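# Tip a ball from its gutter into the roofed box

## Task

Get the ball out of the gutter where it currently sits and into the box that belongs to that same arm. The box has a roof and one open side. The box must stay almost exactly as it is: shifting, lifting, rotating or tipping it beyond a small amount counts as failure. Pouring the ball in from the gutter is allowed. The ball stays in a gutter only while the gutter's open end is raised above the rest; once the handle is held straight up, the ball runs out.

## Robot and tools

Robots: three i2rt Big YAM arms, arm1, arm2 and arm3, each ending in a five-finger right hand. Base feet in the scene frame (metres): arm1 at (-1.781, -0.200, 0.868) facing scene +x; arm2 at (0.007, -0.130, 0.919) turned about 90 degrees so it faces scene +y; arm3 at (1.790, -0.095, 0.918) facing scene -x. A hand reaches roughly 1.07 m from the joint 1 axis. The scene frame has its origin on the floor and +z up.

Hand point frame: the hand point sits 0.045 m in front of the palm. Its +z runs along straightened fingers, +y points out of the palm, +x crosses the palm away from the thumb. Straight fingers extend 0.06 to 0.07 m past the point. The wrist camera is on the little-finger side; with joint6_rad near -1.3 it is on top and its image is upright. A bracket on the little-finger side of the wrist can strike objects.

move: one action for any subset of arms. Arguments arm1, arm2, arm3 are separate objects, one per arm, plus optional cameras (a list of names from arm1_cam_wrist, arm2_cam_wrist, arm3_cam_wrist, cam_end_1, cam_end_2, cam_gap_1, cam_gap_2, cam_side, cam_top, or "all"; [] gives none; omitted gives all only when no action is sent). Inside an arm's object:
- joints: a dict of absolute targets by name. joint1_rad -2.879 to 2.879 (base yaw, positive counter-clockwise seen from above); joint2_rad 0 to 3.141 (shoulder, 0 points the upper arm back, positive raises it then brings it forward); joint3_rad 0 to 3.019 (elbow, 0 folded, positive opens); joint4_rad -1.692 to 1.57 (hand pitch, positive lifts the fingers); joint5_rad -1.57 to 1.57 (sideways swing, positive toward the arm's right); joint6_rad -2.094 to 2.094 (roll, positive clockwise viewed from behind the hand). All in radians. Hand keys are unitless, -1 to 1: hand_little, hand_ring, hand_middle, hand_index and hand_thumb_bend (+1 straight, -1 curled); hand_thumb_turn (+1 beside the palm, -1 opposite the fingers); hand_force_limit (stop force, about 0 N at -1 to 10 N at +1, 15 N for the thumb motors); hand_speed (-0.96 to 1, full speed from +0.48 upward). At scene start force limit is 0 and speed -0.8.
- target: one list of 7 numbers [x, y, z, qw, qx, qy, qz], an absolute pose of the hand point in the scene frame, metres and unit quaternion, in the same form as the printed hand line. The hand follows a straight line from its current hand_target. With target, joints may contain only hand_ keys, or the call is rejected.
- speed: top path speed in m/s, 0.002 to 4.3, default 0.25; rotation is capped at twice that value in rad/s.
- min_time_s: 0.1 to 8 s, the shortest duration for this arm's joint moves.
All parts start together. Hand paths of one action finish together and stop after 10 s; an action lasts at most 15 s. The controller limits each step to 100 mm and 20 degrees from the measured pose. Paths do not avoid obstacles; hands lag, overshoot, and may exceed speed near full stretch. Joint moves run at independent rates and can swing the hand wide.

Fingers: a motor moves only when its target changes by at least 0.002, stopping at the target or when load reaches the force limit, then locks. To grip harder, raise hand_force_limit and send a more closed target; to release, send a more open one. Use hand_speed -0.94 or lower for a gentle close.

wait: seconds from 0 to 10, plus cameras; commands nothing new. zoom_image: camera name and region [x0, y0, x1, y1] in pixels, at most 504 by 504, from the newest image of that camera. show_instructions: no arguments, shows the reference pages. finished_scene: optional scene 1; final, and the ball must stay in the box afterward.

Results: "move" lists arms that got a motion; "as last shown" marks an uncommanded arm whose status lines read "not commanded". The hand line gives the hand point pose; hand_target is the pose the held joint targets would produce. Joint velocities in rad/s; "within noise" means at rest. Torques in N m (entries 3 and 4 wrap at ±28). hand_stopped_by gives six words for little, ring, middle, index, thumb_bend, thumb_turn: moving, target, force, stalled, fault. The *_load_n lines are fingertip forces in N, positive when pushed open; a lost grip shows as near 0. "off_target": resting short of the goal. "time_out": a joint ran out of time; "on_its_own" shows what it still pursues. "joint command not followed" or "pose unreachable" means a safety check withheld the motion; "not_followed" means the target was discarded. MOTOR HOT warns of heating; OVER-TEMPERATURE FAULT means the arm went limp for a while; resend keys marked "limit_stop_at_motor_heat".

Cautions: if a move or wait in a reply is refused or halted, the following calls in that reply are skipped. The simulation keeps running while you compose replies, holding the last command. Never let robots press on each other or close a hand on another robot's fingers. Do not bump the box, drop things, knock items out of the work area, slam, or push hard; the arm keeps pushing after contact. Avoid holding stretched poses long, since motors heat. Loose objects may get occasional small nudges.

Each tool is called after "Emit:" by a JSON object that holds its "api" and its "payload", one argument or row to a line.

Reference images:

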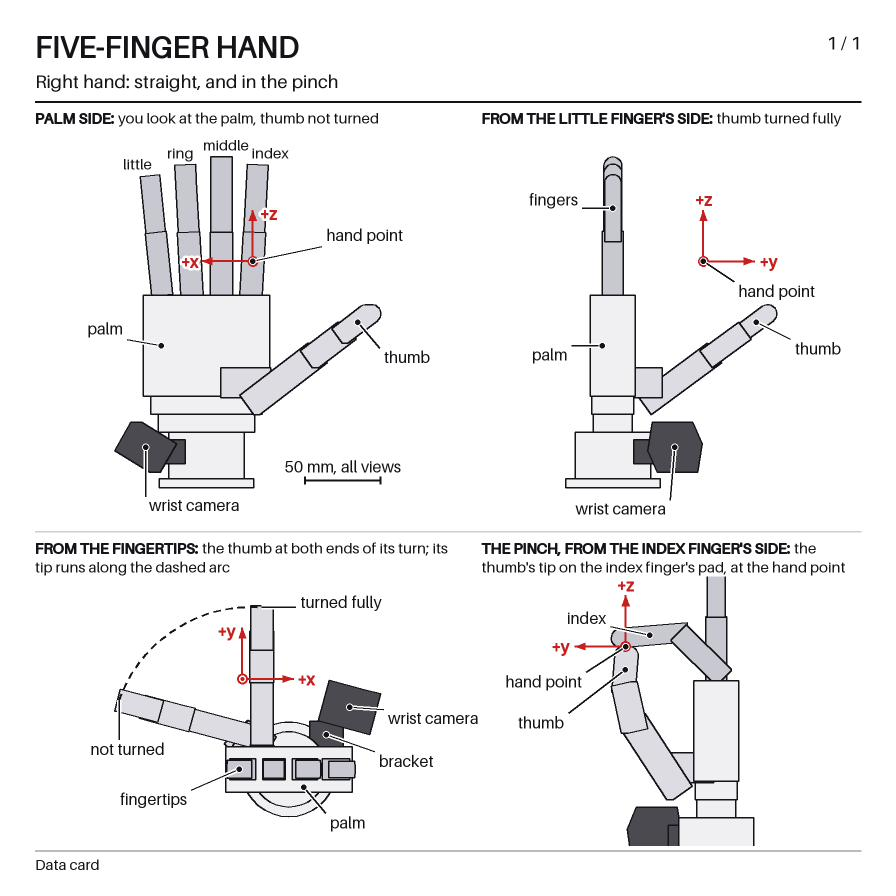

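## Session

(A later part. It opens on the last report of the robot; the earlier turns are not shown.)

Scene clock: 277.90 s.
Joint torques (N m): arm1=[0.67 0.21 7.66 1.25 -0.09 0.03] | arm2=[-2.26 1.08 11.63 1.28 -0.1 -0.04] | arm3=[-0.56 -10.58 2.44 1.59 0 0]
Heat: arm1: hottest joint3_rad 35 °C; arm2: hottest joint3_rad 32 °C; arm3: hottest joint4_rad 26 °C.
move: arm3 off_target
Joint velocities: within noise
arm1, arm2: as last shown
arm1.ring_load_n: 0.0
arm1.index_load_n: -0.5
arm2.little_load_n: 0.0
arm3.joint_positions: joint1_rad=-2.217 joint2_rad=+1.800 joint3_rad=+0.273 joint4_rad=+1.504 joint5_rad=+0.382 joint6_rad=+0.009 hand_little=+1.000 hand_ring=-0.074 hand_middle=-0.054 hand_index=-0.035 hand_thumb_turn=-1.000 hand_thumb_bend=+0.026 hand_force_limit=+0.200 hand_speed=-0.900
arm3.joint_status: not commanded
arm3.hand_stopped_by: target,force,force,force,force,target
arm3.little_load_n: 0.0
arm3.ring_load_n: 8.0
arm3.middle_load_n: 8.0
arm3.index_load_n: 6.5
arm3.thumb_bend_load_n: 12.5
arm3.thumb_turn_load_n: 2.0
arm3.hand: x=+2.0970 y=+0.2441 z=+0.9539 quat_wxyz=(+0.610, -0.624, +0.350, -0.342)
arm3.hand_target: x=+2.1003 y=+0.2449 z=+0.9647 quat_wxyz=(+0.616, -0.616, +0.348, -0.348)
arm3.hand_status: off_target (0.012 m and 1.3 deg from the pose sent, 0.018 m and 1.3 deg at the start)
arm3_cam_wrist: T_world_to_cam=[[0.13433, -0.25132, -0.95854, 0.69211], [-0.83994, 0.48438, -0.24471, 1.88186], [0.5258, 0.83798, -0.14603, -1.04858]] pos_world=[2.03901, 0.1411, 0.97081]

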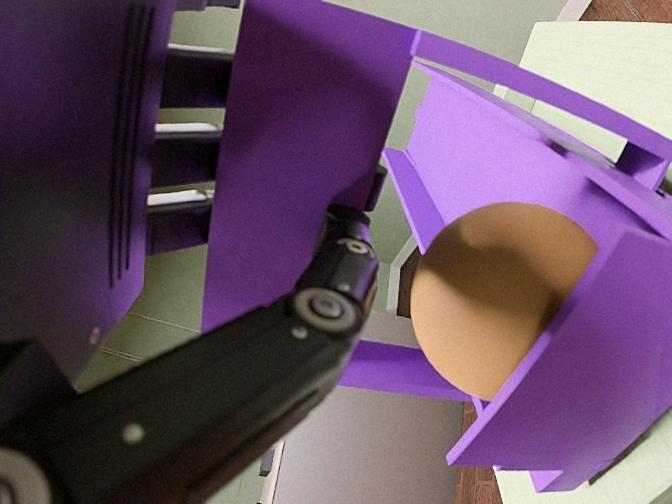

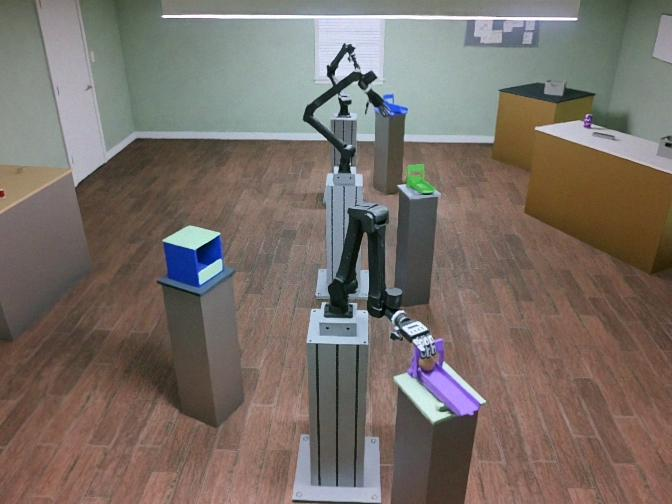

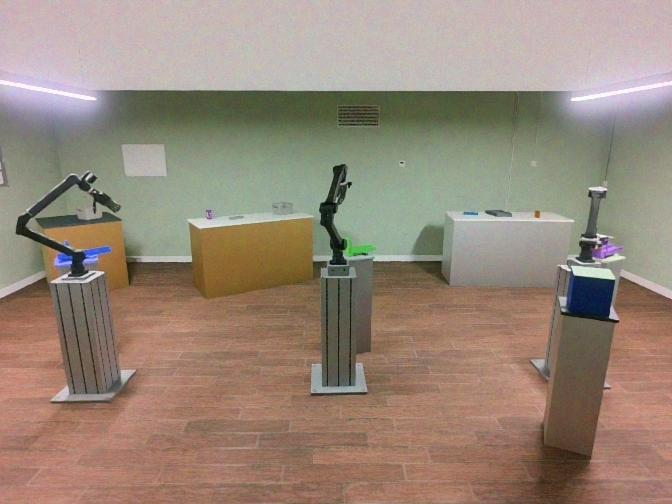

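Emit:
{"api": "move", "payload": {
  "arm3": {"target": [2.1006, 0.2447, 1.0, 0.6154, -0.6154, 0.3482, -0.3482], "speed": 0.04},
  "cameras": ["arm3_cam_wrist", "cam_end_2"]
}}

Emit:
{"api": "zoom_image", "payload": {
  "camera": "cam_end_2",
  "region": [380, 280, 500, 430]
}}

Scene clock: 281.90 s.
Joint torques (N m): arm1=[1.44 0.15 7.73 1.01 0 0.11] | arm2=[-2.32 1.2 11.55 1.25 -0.09 -0.01] | arm3=[-0.5 -9 4.56 1.61 0.04 0.01]
Heat: arm1: hottest joint3_rad 35 °C; arm2: hottest joint3_rad 32 °C; arm3: hottest joint4_rad 26 °C.
move: arm3 off_target
Joint velocities: within noise
arm1, arm2: as last shown
arm1.little_load_n: 0.5
arm1.index_load_n: 0.0
arm2.ring_load_n: -0.5
arm3.joint_positions: joint1_rad=-2.217 joint2_rad=+1.595 joint3_rad=+0.269 joint4_rad=+1.303 joint5_rad=+0.382 joint6_rad=+0.009 hand_little=+1.000 hand_ring=-0.074 hand_middle=-0.054 hand_index=-0.035 hand_thumb_turn=-1.000 hand_thumb_bend=+0.026 hand_force_limit=+0.200 hand_speed=-0.900
arm3.joint_status: not commanded
arm3.hand_stopped_by: target,force,force,force,force,target
arm3.little_load_n: 0.0
arm3.ring_load_n: 8.5
arm3.middle_load_n: 8.0
arm3.index_load_n: 7.0
arm3.thumb_bend_load_n: 12.5
arm3.thumb_turn_load_n: 2.0
arm3.hand: x=+2.0973 y=+0.2446 z=+0.9886 quat_wxyz=(+0.610, -0.624, +0.350, -0.342)
arm3.hand_target: x=+2.1009 y=+0.2452 z=+0.9996 quat_wxyz=(+0.616, -0.615, +0.348, -0.348)
arm3.hand_status: off_target (0.012 m and 1.3 deg from the pose sent, 0.046 m and 1.3 deg at the start)
arm3_cam_wrist: T_world_to_cam=[[0.13433, -0.25132, -0.95854, 0.72543], [-0.83994, 0.48438, -0.24471, 1.89041], [0.5258, 0.83798, -0.14603, -1.044]] pos_world=[2.03931, 0.1415, 1.00551]

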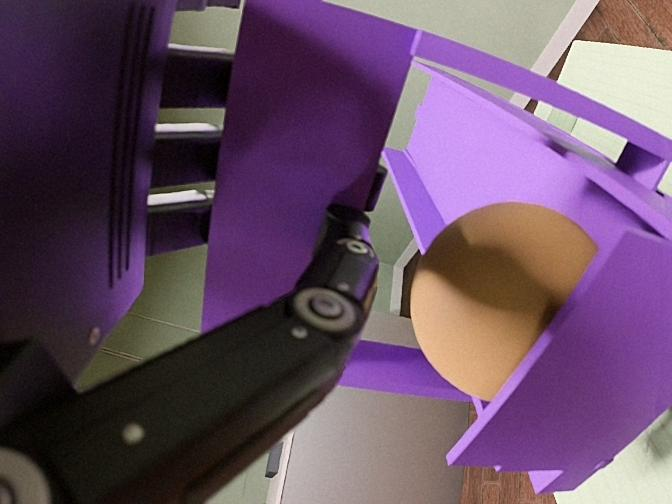

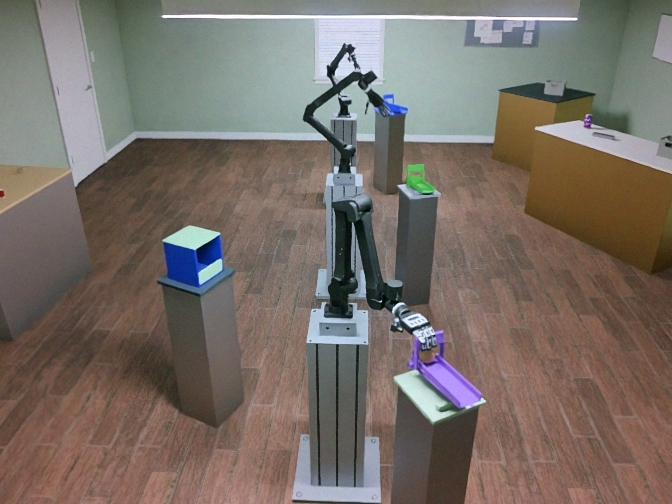

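Scaled by 3.360.

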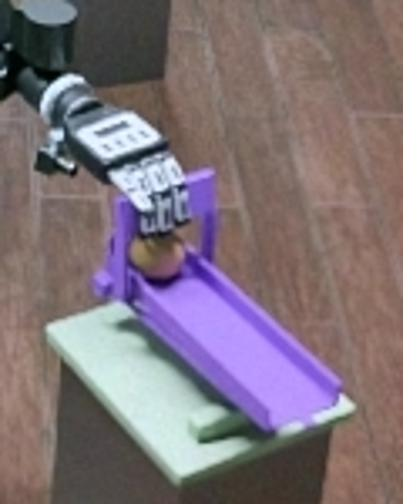

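Emit:
{"api": "zoom_image", "payload": {
  "camera": "arm3_cam_wrist",
  "region": [370, 20, 672, 322]
}}

Emit:
{"api": "zoom_image", "payload": {
  "camera": "arm3_cam_wrist",
  "region": [370, 200, 672, 502]
}}

Scaled by 1.669 from the camera's image (finer frame: 960x720).

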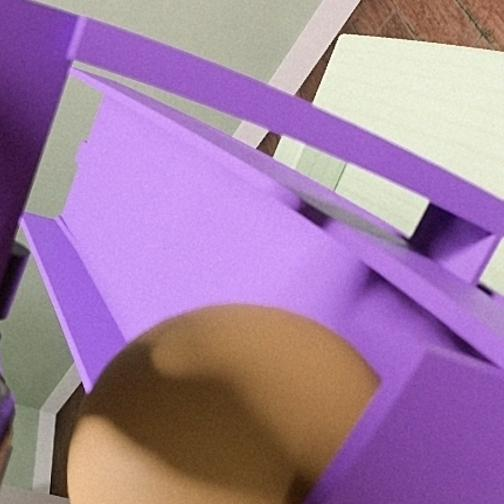

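Scaled by 1.669 from the camera's image (finer frame: 960x720).

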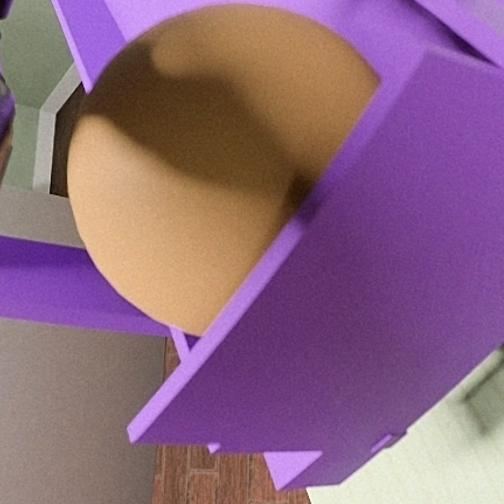

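Emit:
{"api": "move", "payload": {
  "arm3": {"target": [2.1006, 0.2447, 1.05, 0.6568, -0.5710, 0.3231, -0.3716], "speed": 0.05},
  "cameras": ["arm3_cam_wrist", "cam_end_2", "cam_side"]
}}

Scene clock: 299.67 s.
Joint torques (N m): arm1=[1.44 -0.09 7.77 1.2 -0.04 0.04] | arm2=[-2.37 1.03 11.52 1.25 -0.1 -0.02] | arm3=[0.15 -8.59 5 3.66 -0.04 -0.01]
Heat: arm1: hottest joint3_rad 35 °C; arm2: hottest joint3_rad 33 °C; arm3: hottest joint4_rad 26 °C.
move: arm3 off_target
Joint velocities: within noise
arm1, arm2: as last shown
arm1.little_load_n: 0.0
arm2.ring_load_n: 0.0
arm3.joint_positions: joint1_rad=-2.217 joint2_rad=+1.521 joint3_rad=+0.258 joint4_rad=+1.331 joint5_rad=+0.397 joint6_rad=-0.046 hand_little=+1.000 hand_ring=-0.074 hand_middle=-0.054 hand_index=-0.035 hand_thumb_turn=-1.000 hand_thumb_bend=+0.026 hand_force_limit=+0.200 hand_speed=-0.900
arm3.joint_status: not commanded
arm3.hand_stopped_by: target,force,force,force,force,target
arm3.little_load_n: 0.0
arm3.ring_load_n: 8.0
arm3.middle_load_n: 8.5
arm3.index_load_n: 7.0
arm3.thumb_bend_load_n: 12.5
arm3.thumb_turn_load_n: 2.0
arm3.hand: x=+2.1011 y=+0.2396 z=+1.0222 quat_wxyz=(+0.629, -0.598, +0.334, -0.368)
arm3.hand_target: x=+2.1018 y=+0.2435 z=+1.0491 quat_wxyz=(+0.655, -0.570, +0.326, -0.374)
arm3.hand_status: off_target (0.028 m and 4.7 deg from the pose sent, 0.062 m and 9.3 deg at the start)
arm3_cam_wrist: T_world_to_cam=[[0.20892, -0.22987, -0.95053, 0.58584], [-0.80943, 0.5048, -0.29999, 1.89173], [0.54879, 0.83207, -0.0806, -1.15072]] pos_world=[2.04034, 0.13719, 1.03161]

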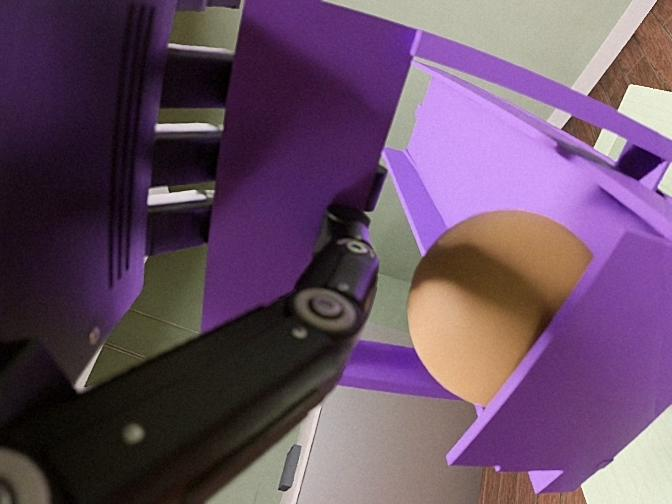

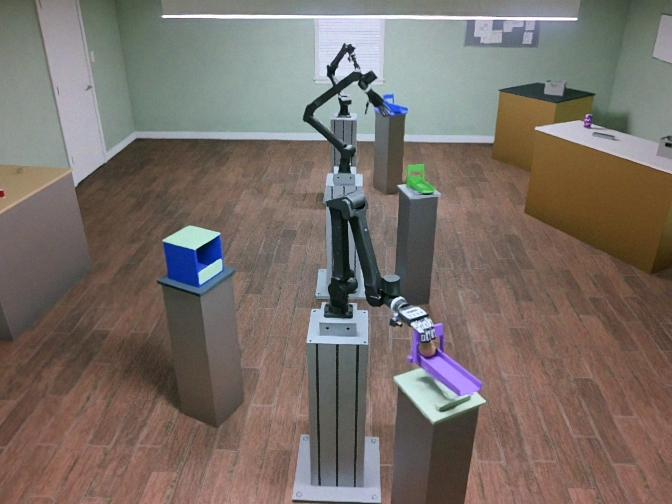

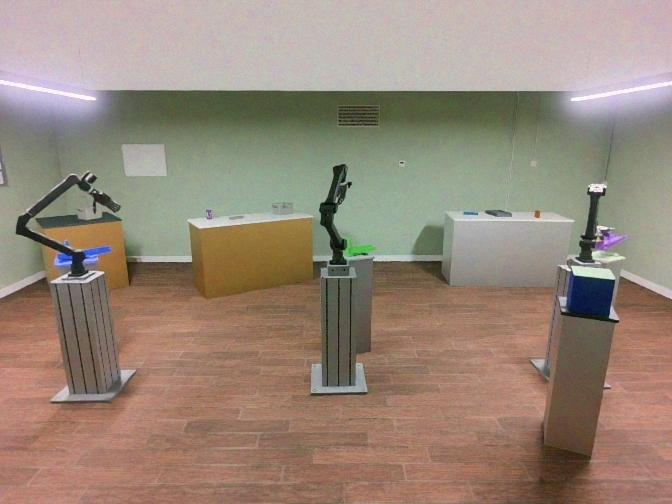

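Emit:
{"api": "move", "payload": {
  "arm3": {"target": [2.1006, 0.2447, 1.10, 0.6568, -0.5710, 0.3231, -0.3716], "speed": 0.06}
}}

Emit:
{"api": "move", "payload": {
  "arm3": {"joints": {"joint1_rad": -1.9}, "min_time_s": 2.5},
  "cameras": ["arm3_cam_wrist", "cam_end_2"]
}}

Scene clock: 305.07 s.
Joint torques (N m): arm1=[0.67 0.09 7.79 1.32 0 0.09] | arm2=[-2.08 0.97 11.51 1.32 -0.08 -0.03] | arm3=[0.21 -6.59 10.3 1.58 -0.32 0.01]
Heat: arm1: hottest joint3_rad 35 °C; arm2: hottest joint3_rad 33 °C; arm3: hottest joint4_rad 26 °C.
move: arm3 off_target
Joint velocities: within noise
arm1, arm2: as last shown
arm2.thumb_bend_load_n: -0.5
arm3.joint_positions: joint1_rad=-2.217 joint2_rad=+1.254 joint3_rad=+0.258 joint4_rad=+1.092 joint5_rad=+0.397 joint6_rad=-0.048 hand_little=+1.000 hand_ring=-0.074 hand_middle=-0.054 hand_index=-0.035 hand_thumb_turn=-1.000 hand_thumb_bend=+0.026 hand_force_limit=+0.200 hand_speed=-0.900
arm3.joint_status: not commanded
arm3.hand_stopped_by: target,force,force,force,force,target
arm3.little_load_n: 0.0
arm3.ring_load_n: 8.5
arm3.middle_load_n: 8.0
arm3.index_load_n: 7.0
arm3.thumb_bend_load_n: 12.5
arm3.thumb_turn_load_n: 2.0
arm3.hand: x=+2.0955 y=+0.2321 z=+1.0724 quat_wxyz=(+0.638, -0.589, +0.332, -0.370)
arm3.hand_target: x=+2.1004 y=+0.2444 z=+1.0993 quat_wxyz=(+0.657, -0.571, +0.323, -0.372)
arm3.hand_status: off_target (0.031 m and 3.2 deg from the pose sent, 0.078 m and 4.7 deg at the start)
pictures: none

Scene clock: 307.93 s.
Joint torques (N m): arm1=[1.9 0.15 7.76 1.39 -0.08 0.04] | arm2=[-2.37 1.61 11.62 1.25 -0.08 0] | arm3=[0.44 -6.36 10.28 1.51 -0.27 0.02]
Heat: arm1: hottest joint3_rad 35 °C; arm2: hottest joint3_rad 33 °C; arm3: hottest joint4_rad 26 °C.
move: arm3 done
Joint velocities: within noise
arm1.joint_positions: joint1_rad=+0.554 joint2_rad=+0.638 joint3_rad=+1.318 joint4_rad=-1.427 joint5_rad=-0.035 joint6_rad=-0.882 hand_little=+1.000 hand_ring=+1.000 hand_middle=+1.000 hand_index=+1.000 hand_thumb_turn=+1.000 hand_thumb_bend=+1.000 hand_force_limit=+0.000 hand_speed=-0.800
arm1.joint_status: not commanded
arm1.hand_stopped_by: target,target,target,target,target,target
arm1.little_load_n: 0.0
arm1.ring_load_n: 0.0
arm1.middle_load_n: 0.0
arm1.index_load_n: 0.0
arm1.thumb_bend_load_n: 0.0
arm1.thumb_turn_load_n: 0.0
arm1.hand: x=-1.5927 y=-0.1071 z=+1.2908 quat_wxyz=(-0.244, +0.914, -0.057, +0.318)
arm1.hand_target: x=-1.5920 y=-0.1066 z=+1.3012 quat_wxyz=(-0.250, +0.909, -0.057, +0.328)
arm1.hand_status: not commanded
arm2.joint_positions: joint1_rad=-0.309 joint2_rad=+0.632 joint3_rad=+1.316 joint4_rad=-1.524 joint5_rad=-0.166 joint6_rad=-1.064 hand_little=+1.000 hand_ring=+1.000 hand_middle=+1.000 hand_index=+1.000 hand_thumb_turn=+1.000 hand_thumb_bend=+1.000 hand_force_limit=+0.000 hand_speed=-0.800
arm2.joint_status: not commanded
arm2.hand_stopped_by: target,target,target,target,target,target
arm2.little_load_n: 0.0
arm2.ring_load_n: 0.0
arm2.middle_load_n: 0.0
arm2.index_load_n: 0.0
arm2.thumb_bend_load_n: 0.0
arm2.thumb_turn_load_n: 0.0
arm2.hand: x=+0.0646 y=+0.0570 z=+1.3276 quat_wxyz=(-0.320, +0.852, +0.381, +0.163)
arm2.hand_target: x=+0.0648 y=+0.0577 z=+1.3369 quat_wxyz=(-0.328, +0.848, +0.380, +0.171)
arm2.hand_status: not commanded
arm3.joint_positions: joint1_rad=-1.909 joint2_rad=+1.254 joint3_rad=+0.258 joint4_rad=+1.092 joint5_rad=+0.396 joint6_rad=-0.048 hand_little=+1.000 hand_ring=-0.074 hand_middle=-0.054 hand_index=-0.035 hand_thumb_turn=-1.000 hand_thumb_bend=+0.026 hand_force_limit=+0.200 hand_speed=-0.900
arm3.joint_status: all done
arm3.hand_stopped_by: target,force,force,force,force,target
arm3.little_load_n: 0.0
arm3.ring_load_n: 8.5
arm3.middle_load_n: 8.0
arm3.index_load_n: 7.0
arm3.thumb_bend_load_n: 12.5
arm3.thumb_turn_load_n: 2.0
arm3.hand: x=+1.9817 y=+0.3097 z=+1.0723 quat_wxyz=(+0.687, -0.633, +0.237, -0.267)
arm3.hand_target: x=+1.9816 y=+0.3233 z=+1.0992 quat_wxyz=(+0.706, -0.614, +0.231, -0.265)
arm3.hand_status: not commanded
arm3_cam_wrist: T_world_to_cam=[[0.27835, -0.13146, -0.95144, 0.50741], [-0.92184, 0.24157, -0.30307, 2.08236], [0.26967, 0.96144, -0.05394, -0.65495]] pos_world=[1.955, 0.19337, 1.07854]

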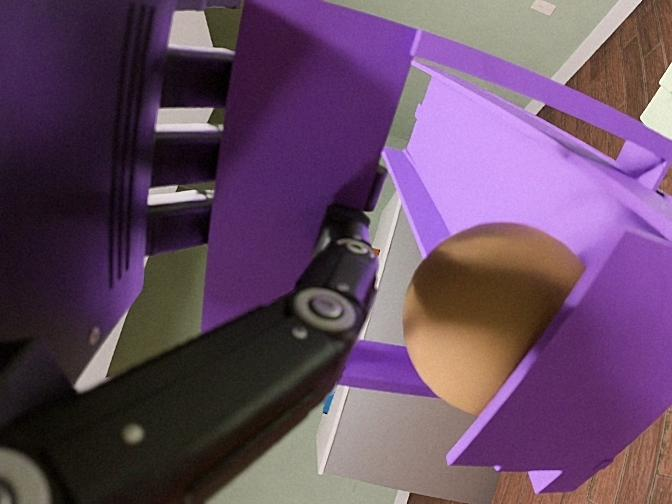

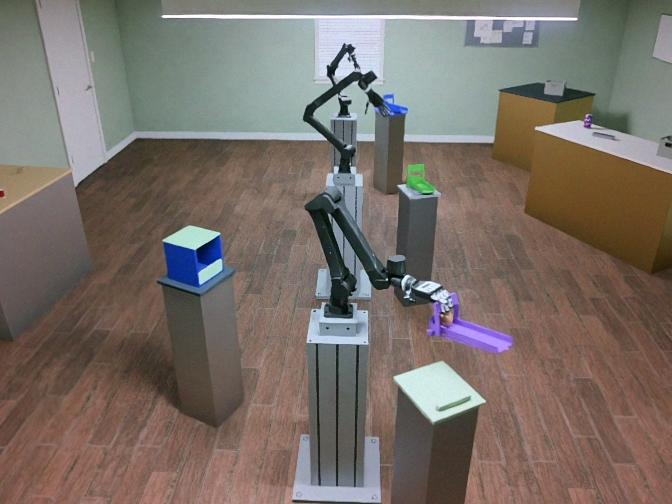

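Emit:
{"api": "move", "payload": {
  "arm3": {"joints": {"joint1_rad": -0.4}, "min_time_s": 5.0},
  "cameras": ["arm3_cam_wrist", "cam_end_2"]
}}

Scene clock: 313.83 s.
Joint torques (N m): arm1=[0.73 -0.03 8.06 1.4 -0.01 0.1] | arm2=[-2.43 1.2 11.51 1.29 -0.11 -0.01] | arm3=[0.44 -6.77 10.32 1.52 -0.22 0.04]
Heat: arm1: hottest joint3_rad 35 °C; arm2: hottest joint3_rad 33 °C; arm3: hottest joint3_rad 25 °C.
move: arm3 done
Joint velocities: within noise
arm1, arm2: as last shown
arm1.thumb_bend_load_n: 0.5
arm3.joint_positions: joint1_rad=-0.410 joint2_rad=+1.254 joint3_rad=+0.258 joint4_rad=+1.092 joint5_rad=+0.394 joint6_rad=-0.049 hand_little=+1.000 hand_ring=-0.074 hand_middle=-0.054 hand_index=-0.035 hand_thumb_turn=-1.000 hand_thumb_bend=+0.026 hand_force_limit=+0.200 hand_speed=-0.900
arm3.joint_status: all done
arm3.hand_stopped_by: target,force,force,force,force,target
arm3.little_load_n: 0.0
arm3.ring_load_n: 8.0
arm3.middle_load_n: 8.0
arm3.index_load_n: 7.0
arm3.thumb_bend_load_n: 12.5
arm3.thumb_turn_load_n: 2.0
arm3.hand: x=+1.4001 y=+0.1258 z=+1.0726 quat_wxyz=(+0.685, -0.625, -0.257, +0.273)
arm3.hand_target: x=+1.3875 y=+0.1283 z=+1.0996 quat_wxyz=(+0.698, -0.608, -0.247, +0.286)
arm3.hand_status: not commanded
arm3_cam_wrist: T_world_to_cam=[[0.15022, 0.26815, -0.95159, 0.77467], [-0.30627, -0.90255, -0.30267, 0.87234], [-0.94002, 0.33691, -0.05345, 1.45043]] pos_world=[1.51423, 0.09093, 1.07874]

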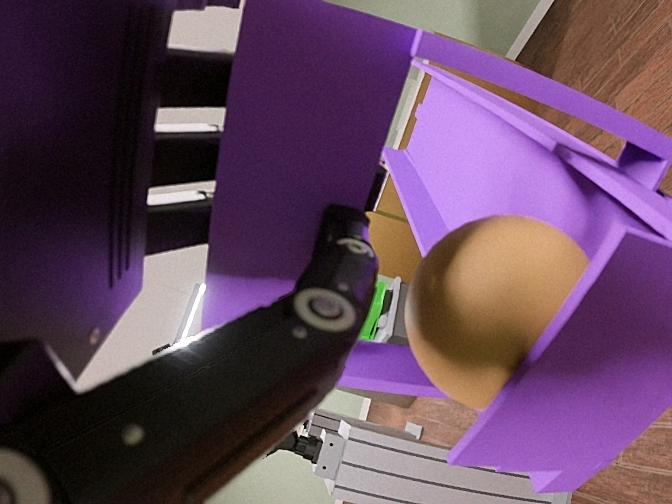

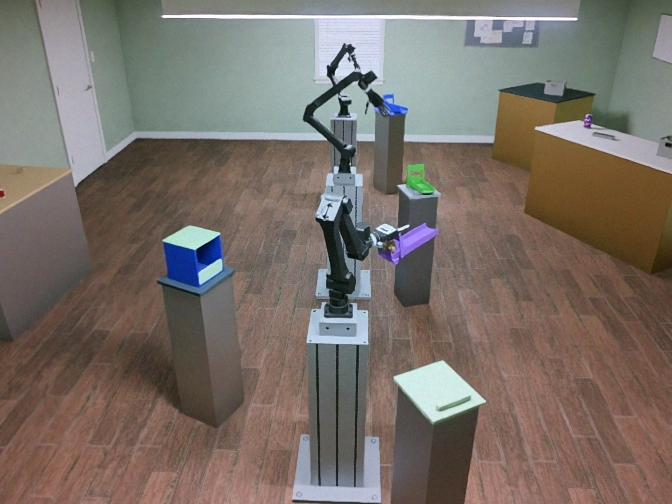

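Emit:
{"api": "move", "payload": {
  "arm3": {"joints": {"joint1_rad": 0.45}, "min_time_s": 3.5},
  "cameras": ["arm3_cam_wrist", "cam_end_2", "cam_top", "cam_side"]
}}

Scene clock: 318.60 s.
Joint torques (N m): arm1=[1.32 -0.79 7.64 1.31 -0.04 0] | arm2=[-2.32 1.2 11.51 1.29 -0.11 -0.02] | arm3=[0.62 -6.71 10.4 1.63 -0.22 0.03]
Heat: arm1: hottest joint3_rad 35 °C; arm2: hottest joint3_rad 33 °C; arm3: hottest joint3_rad 25 °C.
move: arm3 done
Joint velocities: within noise
arm1, arm2: as last shown
arm1.thumb_bend_load_n: 0.0
arm3.joint_positions: joint1_rad=+0.441 joint2_rad=+1.254 joint3_rad=+0.258 joint4_rad=+1.092 joint5_rad=+0.394 joint6_rad=-0.051 hand_little=+1.000 hand_ring=-0.074 hand_middle=-0.054 hand_index=-0.035 hand_thumb_turn=-1.000 hand_thumb_bend=+0.026 hand_force_limit=+0.200 hand_speed=-0.900
arm3.joint_status: all done
arm3.hand_stopped_by: target,force,force,force,force,target
arm3.little_load_n: 0.0
arm3.ring_load_n: 8.0
arm3.middle_load_n: 8.0
arm3.index_load_n: 7.0
arm3.thumb_bend_load_n: 13.0
arm3.thumb_turn_load_n: 2.0
arm3.hand: x=+1.3672 y=-0.2424 z=+1.0731 quat_wxyz=(+0.511, -0.462, -0.492, +0.531)
arm3.hand_target: x=+1.3572 y=-0.2508 z=+1.1002 quat_wxyz=(+0.518, -0.451, -0.476, +0.550)
arm3.hand_status: not commanded
pictures: arm3_cam_wrist, cam_end_2, cam_side, cam_top
arm3_cam_wrist: T_world_to_cam=[[-0.10391, 0.29071, -0.95115, 1.23128], [0.47652, -0.82487, -0.30417, -0.51955], [-0.873, -0.48485, -0.05282, 1.25206]] pos_world=[1.46857, -0.17945, 1.07924]

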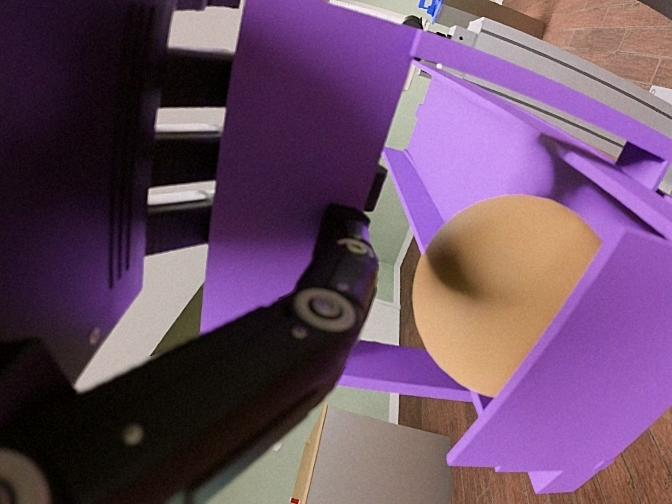

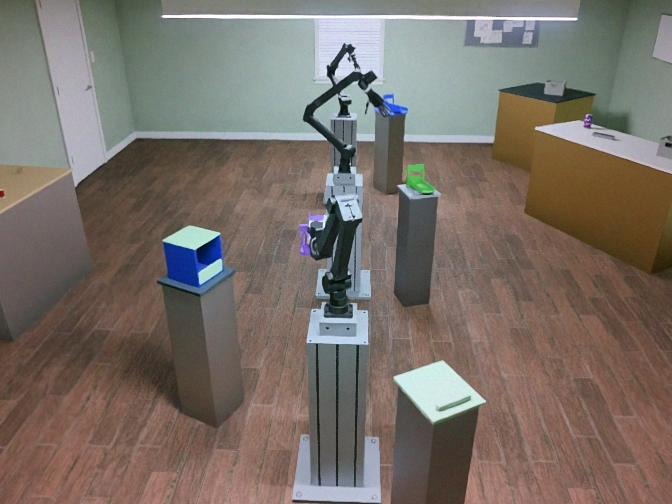

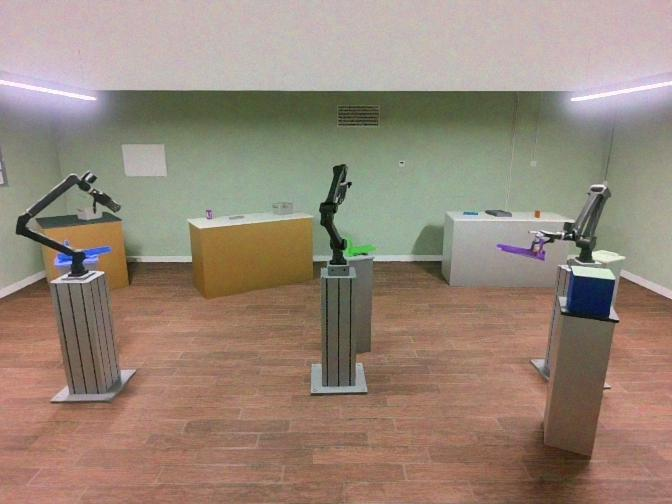

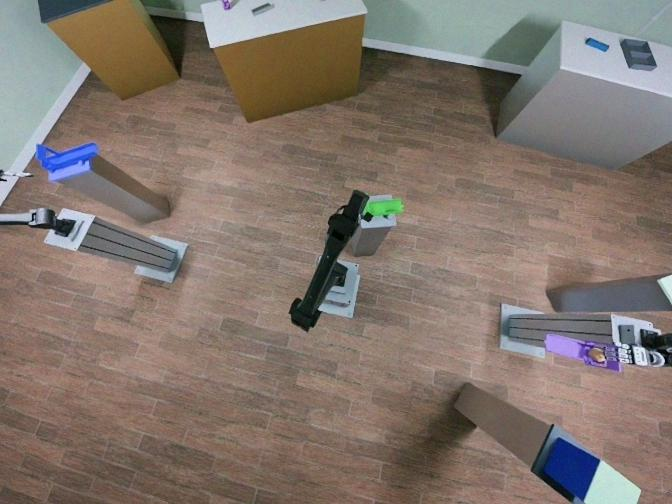

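Emit:
{"api": "zoom_image", "payload": {
  "camera": "cam_side",
  "region": [480, 200, 630, 330]
}}

Emit:
{"api": "zoom_image", "payload": {
  "camera": "cam_top",
  "region": [520, 300, 672, 504]
}}

Scaled by 3.360.

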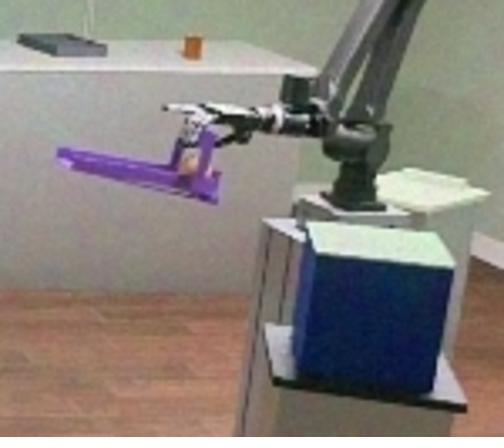

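Scaled by 2.471.

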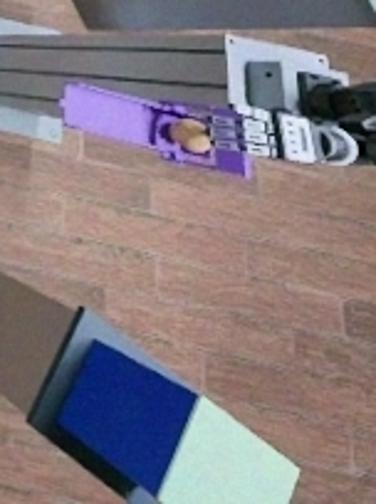

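Emit:
{"api": "move", "payload": {
  "arm3": {"target": [1.475, -0.34, 1.09, 0.3520, -0.3060, -0.5787, 0.6658], "speed": 0.1},
  "cameras": ["arm3_cam_wrist", "cam_end_2"]
}}

Scene clock: 340.23 s.
Joint torques (N m): arm1=[1.61 -0.38 7.69 1.35 0 0.03] | arm2=[-2.43 1.26 11.59 1.24 -0.1 -0.03] | arm3=[0.91 -4.01 8.25 1.62 -0.23 0.28]
Heat: arm1: hottest joint3_rad 35 °C; arm2: hottest joint3_rad 33 °C; arm3: hottest joint3_rad 26 °C.
move: arm3 off_target
Joint velocities: within noise
arm1, arm2: as last shown
arm1.index_load_n: -0.5
arm3.joint_positions: joint1_rad=+0.556 joint2_rad=+1.052 joint3_rad=+0.131 joint4_rad=+1.035 joint5_rad=-0.029 joint6_rad=-0.019 hand_little=+1.000 hand_ring=-0.074 hand_middle=-0.054 hand_index=-0.035 hand_thumb_turn=-1.000 hand_thumb_bend=+0.026 hand_force_limit=+0.200 hand_speed=-0.900
arm3.joint_status: not commanded
arm3.hand_stopped_by: target,force,force,force,force,target
arm3.little_load_n: 0.0
arm3.ring_load_n: 8.0
arm3.middle_load_n: 8.0
arm3.index_load_n: 6.5
arm3.thumb_bend_load_n: 12.5
arm3.thumb_turn_load_n: 2.0
arm3.hand: x=+1.4727 y=-0.3355 z=+1.0775 quat_wxyz=(+0.358, -0.307, -0.590, +0.655)
arm3.hand_target: x=+1.4749 y=-0.3410 z=+1.0897 quat_wxyz=(+0.352, -0.304, -0.581, +0.668)
arm3.hand_status: off_target (0.013 m and 1.9 deg from the pose sent, 0.146 m and 31.6 deg at the start)
arm3_cam_wrist: T_world_to_cam=[[-0.26355, 0.18843, -0.94606, 1.46885], [0.82425, -0.46553, -0.32233, -1.01729], [-0.50116, -0.86474, -0.03262, 0.60239]] pos_world=[1.52751, -0.22944, 1.08137]

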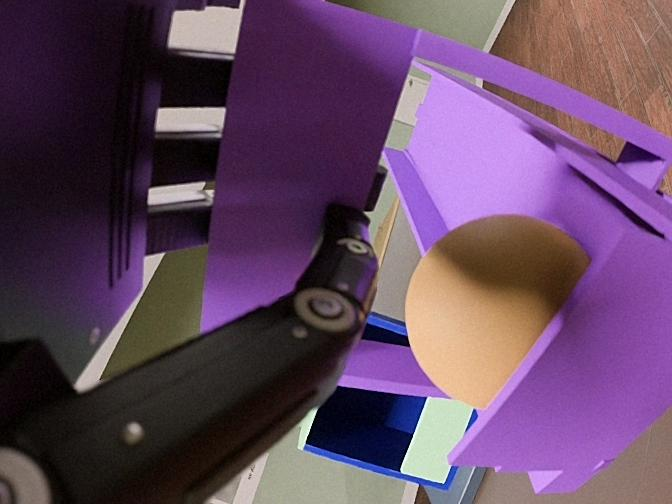

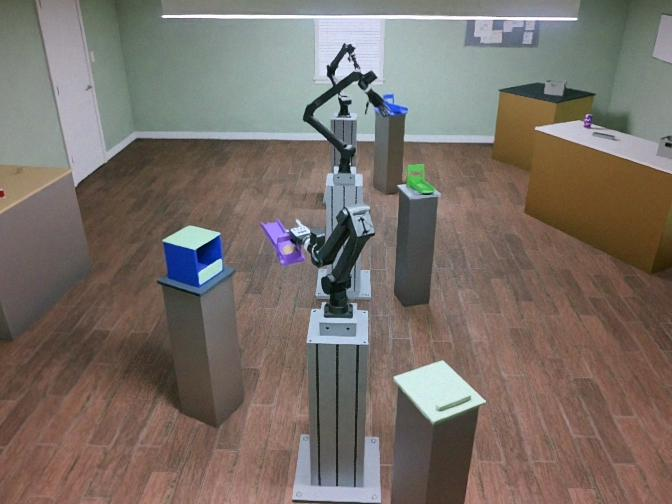

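Emit:
{"api": "zoom_image", "payload": {
  "camera": "arm3_cam_wrist",
  "region": [280, 290, 500, 504]
}}

Emit:
{"api": "zoom_image", "payload": {
  "camera": "cam_end_2",
  "region": [150, 200, 350, 320]
}}

Scaled by 2.291 from the camera's image (finer frame: 960x720).

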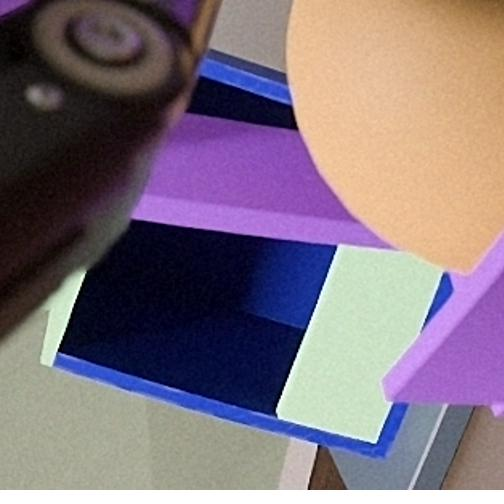

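Scaled by 2.520.

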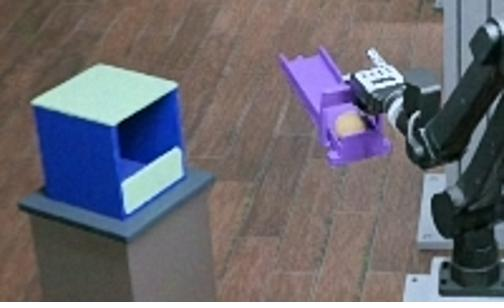

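Emit:
{"api": "move", "payload": {
  "cameras": ["cam_top", "cam_end_2", "cam_side"]
}}

Emit:
{"api": "zoom_image", "payload": {
  "camera": "cam_top",
  "region": [522, 314, 672, 504]
}}

Emit:
{"api": "zoom_image", "payload": {
  "camera": "cam_end_2",
  "region": [240, 195, 320, 275]
}}

Emit:
{"api": "zoom_image", "payload": {
  "camera": "cam_side",
  "region": [500, 210, 640, 330]
}}

Scene clock: 361.03 s.
Joint torques (N m): arm1=[1.03 0.09 7.77 1.35 0.01 0.03] | arm2=[-2.08 1.26 11.52 1.26 -0.09 -0.02] | arm3=[0.5 -4.01 8.38 1.62 -0.24 0.28]
Heat: arm1: hottest joint3_rad 35 °C; arm2: hottest joint3_rad 33 °C; arm3: hottest joint3_rad 26 °C.
Joint velocities: within noise
arm1.joint_positions: joint1_rad=+0.554 joint2_rad=+0.638 joint3_rad=+1.318 joint4_rad=-1.427 joint5_rad=-0.035 joint6_rad=-0.882 hand_little=+1.000 hand_ring=+1.000 hand_middle=+1.000 hand_index=+1.000 hand_thumb_turn=+1.000 hand_thumb_bend=+1.000 hand_force_limit=+0.000 hand_speed=-0.800
arm1.joint_status: not commanded
arm1.hand_stopped_by: target,target,target,target,target,target
arm1.little_load_n: 0.0
arm1.ring_load_n: 0.0
arm1.middle_load_n: 0.0
arm1.index_load_n: 0.0
arm1.thumb_bend_load_n: 0.0
arm1.thumb_turn_load_n: 0.0
arm1.hand: x=-1.5927 y=-0.1071 z=+1.2908 quat_wxyz=(-0.244, +0.914, -0.057, +0.318) (m; scene frame)
arm1.hand_target: x=-1.5920 y=-0.1066 z=+1.3012 quat_wxyz=(-0.250, +0.909, -0.057, +0.328) (m; scene frame)
arm1.hand_status: not commanded
arm2.joint_positions: joint1_rad=-0.309 joint2_rad=+0.632 joint3_rad=+1.316 joint4_rad=-1.524 joint5_rad=-0.166 joint6_rad=-1.064 hand_little=+1.000 hand_ring=+1.000 hand_middle=+1.000 hand_index=+1.000 hand_thumb_turn=+1.000 hand_thumb_bend=+1.000 hand_force_limit=+0.000 hand_speed=-0.800
arm2.joint_status: not commanded
arm2.hand_stopped_by: target,target,target,target,target,target
arm2.little_load_n: 0.0
arm2.ring_load_n: 0.0
arm2.middle_load_n: 0.0
arm2.index_load_n: 0.0
arm2.thumb_bend_load_n: 0.0
arm2.thumb_turn_load_n: 0.0
arm2.hand: x=+0.0646 y=+0.0570 z=+1.3276 quat_wxyz=(-0.320, +0.852, +0.381, +0.163) (m; scene frame)
arm2.hand_target: x=+0.0648 y=+0.0577 z=+1.3369 quat_wxyz=(-0.328, +0.848, +0.380, +0.171) (m; scene frame)
arm2.hand_status: not commanded
arm3.joint_positions: joint1_rad=+0.556 joint2_rad=+1.052 joint3_rad=+0.131 joint4_rad=+1.035 joint5_rad=-0.029 joint6_rad=-0.019 hand_little=+1.000 hand_ring=-0.074 hand_middle=-0.054 hand_index=-0.035 hand_thumb_turn=-1.000 hand_thumb_bend=+0.026 hand_force_limit=+0.200 hand_speed=-0.900
arm3.joint_status: not commanded
arm3.hand_stopped_by: target,force,force,force,force,target
arm3.little_load_n: 0.0
arm3.ring_load_n: 8.0
arm3.middle_load_n: 8.0
arm3.index_load_n: 7.0
arm3.thumb_bend_load_n: 12.5
arm3.thumb_turn_load_n: 2.0
arm3.hand: x=+1.4727 y=-0.3355 z=+1.0775 quat_wxyz=(+0.358, -0.307, -0.590, +0.655) (m; scene frame)
arm3.hand_target: x=+1.4749 y=-0.3410 z=+1.0897 quat_wxyz=(+0.352, -0.304, -0.581, +0.668) (m; scene frame)
arm3.hand_status: off_target (0.013 m and 1.9 deg from the pose sent, 0.146 m and 31.6 deg at the start)
pictures: cam_end_2, cam_side, cam_top

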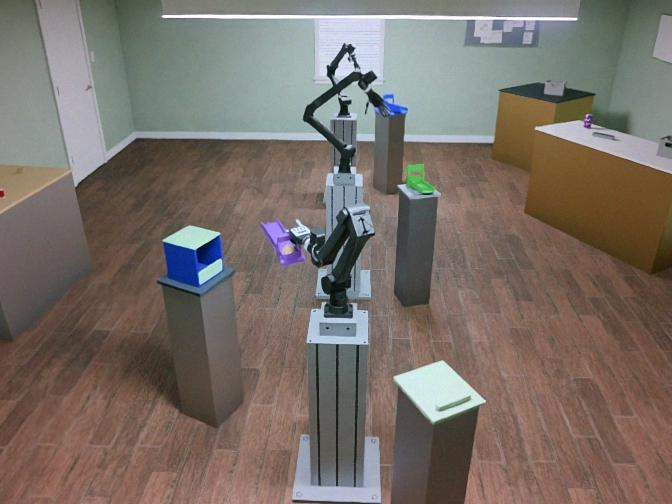

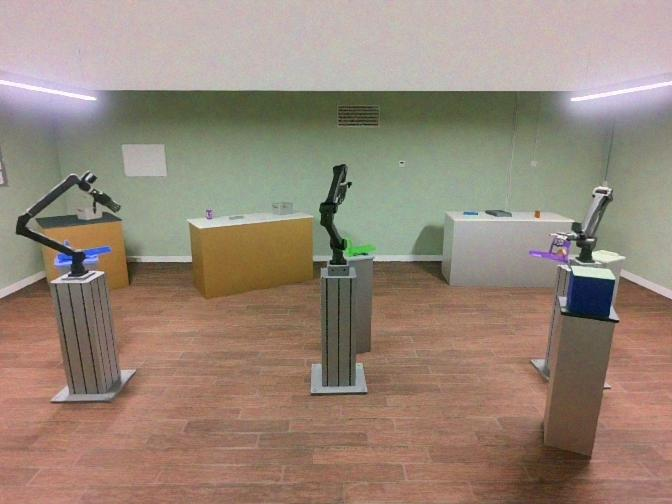

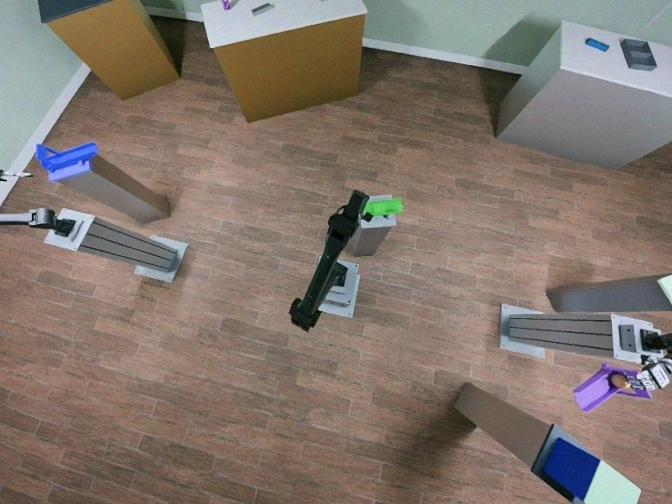

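Scaled by 2.653.

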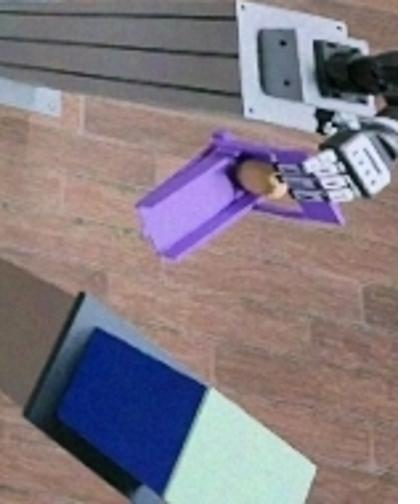

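Scaled by 6.300.

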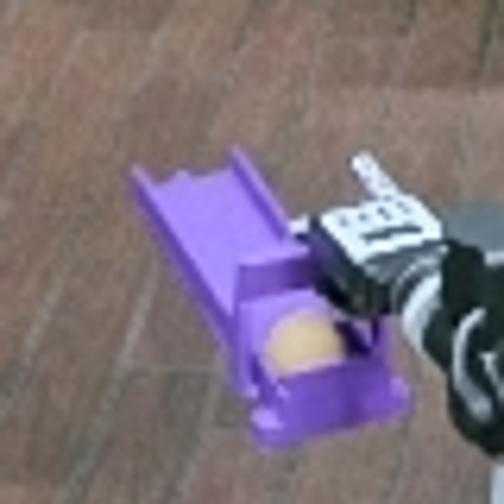

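Scaled by 3.600.

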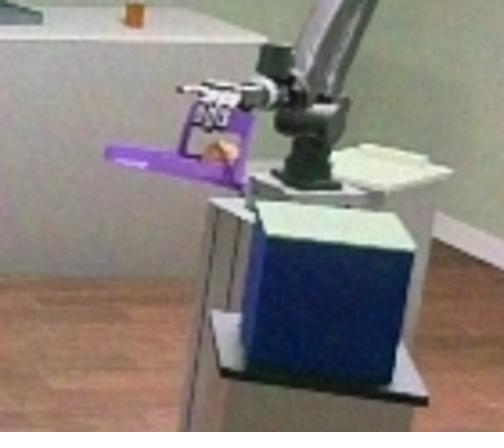

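Emit:
{"api": "move", "payload": {
  "arm3": {"target": [1.5783, -0.4605, 1.052, 0.1443, -0.1461, -0.6963, 0.6879], "speed": 0.08},
  "cameras": ["arm3_cam_wrist", "cam_end_2", "cam_top"]
}}

Emit:
{"api": "zoom_image", "payload": {
  "camera": "cam_end_2",
  "region": [150, 200, 330, 310]
}}

Emit:
{"api": "zoom_image", "payload": {
  "camera": "cam_top",
  "region": [522, 314, 672, 504]
}}

Scene clock: 375.13 s.
Joint torques (N m): arm1=[1.67 0.15 7.73 1.03 0.01 0.02] | arm2=[-2.2 1.08 11.56 1.33 -0.08 -0.01] | arm3=[0.67 -3.37 12.34 1.61 -0.25 0.17]
Heat: arm1: hottest joint3_rad 36 °C; arm2: hottest joint3_rad 33 °C; arm3: hottest joint3_rad 26 °C.
move: arm3 off_target
Joint velocities: within noise
arm1, arm2: as last shown
arm1.middle_load_n: -0.5
arm2.index_load_n: -0.5
arm3.joint_positions: joint1_rad=+0.808 joint2_rad=+1.168 joint3_rad=+0.174 joint4_rad=+0.926 joint5_rad=-0.322 joint6_rad=-0.019 hand_little=+1.000 hand_ring=-0.074 hand_middle=-0.054 hand_index=-0.035 hand_thumb_turn=-1.000 hand_thumb_bend=+0.026 hand_force_limit=+0.200 hand_speed=-0.900
arm3.joint_status: not commanded
arm3.hand_stopped_by: target,force,force,force,force,target
arm3.little_load_n: 0.0
arm3.ring_load_n: 8.0
arm3.middle_load_n: 8.0
arm3.index_load_n: 7.0
arm3.thumb_bend_load_n: 12.5
arm3.thumb_turn_load_n: 2.0
arm3.hand: x=+1.5879 y=-0.4382 z=+1.0263 quat_wxyz=(+0.146, -0.159, -0.712, +0.668)
arm3.hand_target: x=+1.5774 y=-0.4572 z=+1.0530 quat_wxyz=(+0.148, -0.147, -0.696, +0.687)
arm3.hand_status: off_target (0.035 m and 3.2 deg from the pose sent, 0.166 m and 33.3 deg at the start)
arm3_cam_wrist: T_world_to_cam=[[-0.23029, 0.16887, -0.95836, 1.42138], [0.97263, 0.07131, -0.22115, -1.28071], [0.03099, -0.98306, -0.18067, -0.1752]] pos_world=[1.57842, -0.32094, 1.0473]

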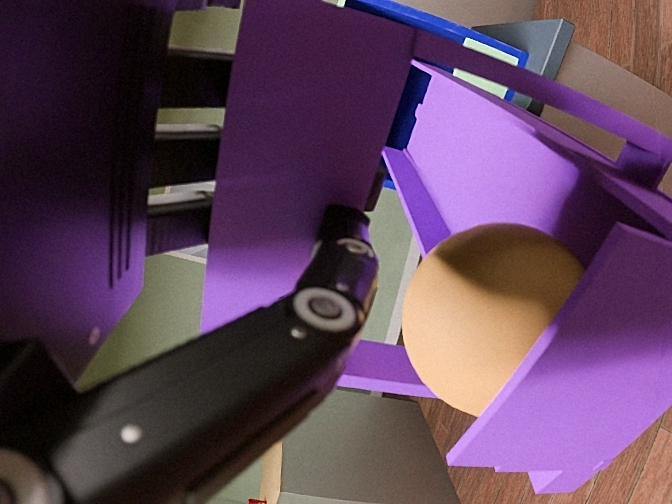

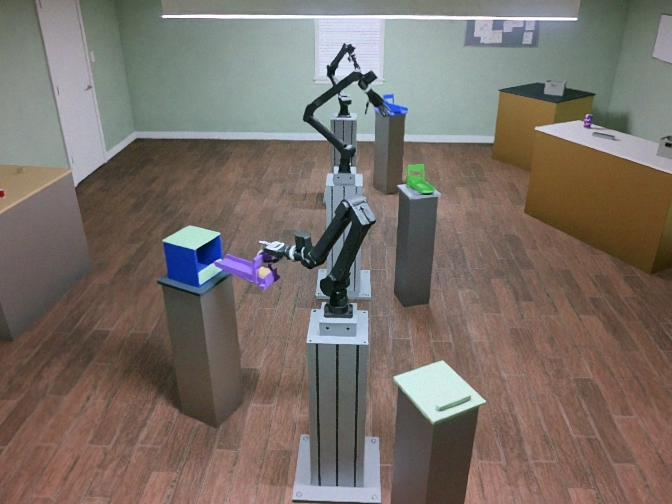

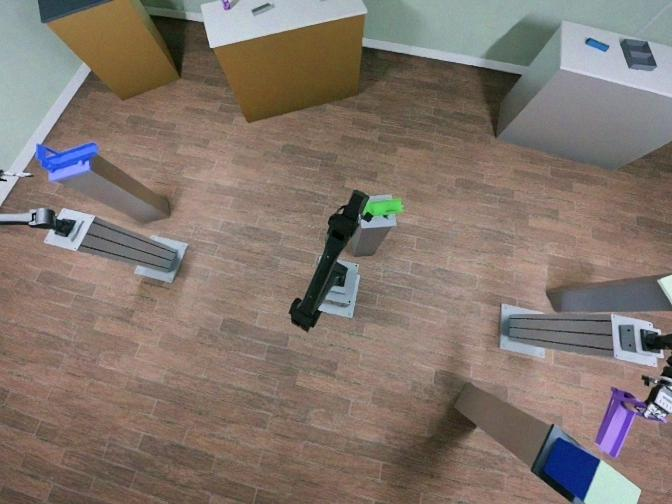

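Scaled by 2.800.

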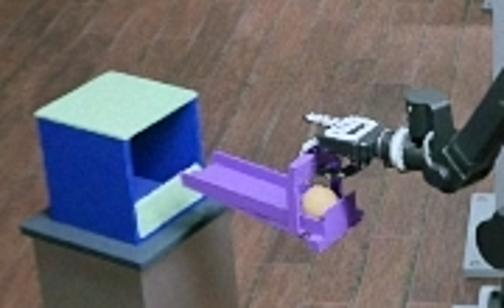

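Scaled by 2.653.

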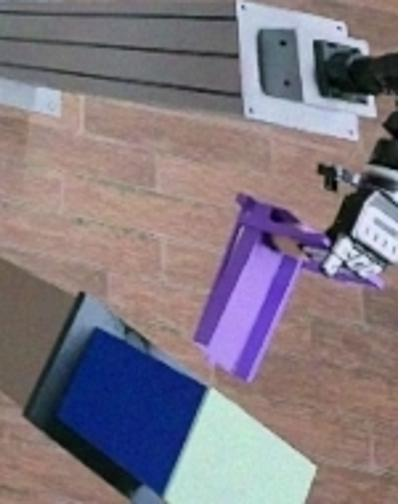

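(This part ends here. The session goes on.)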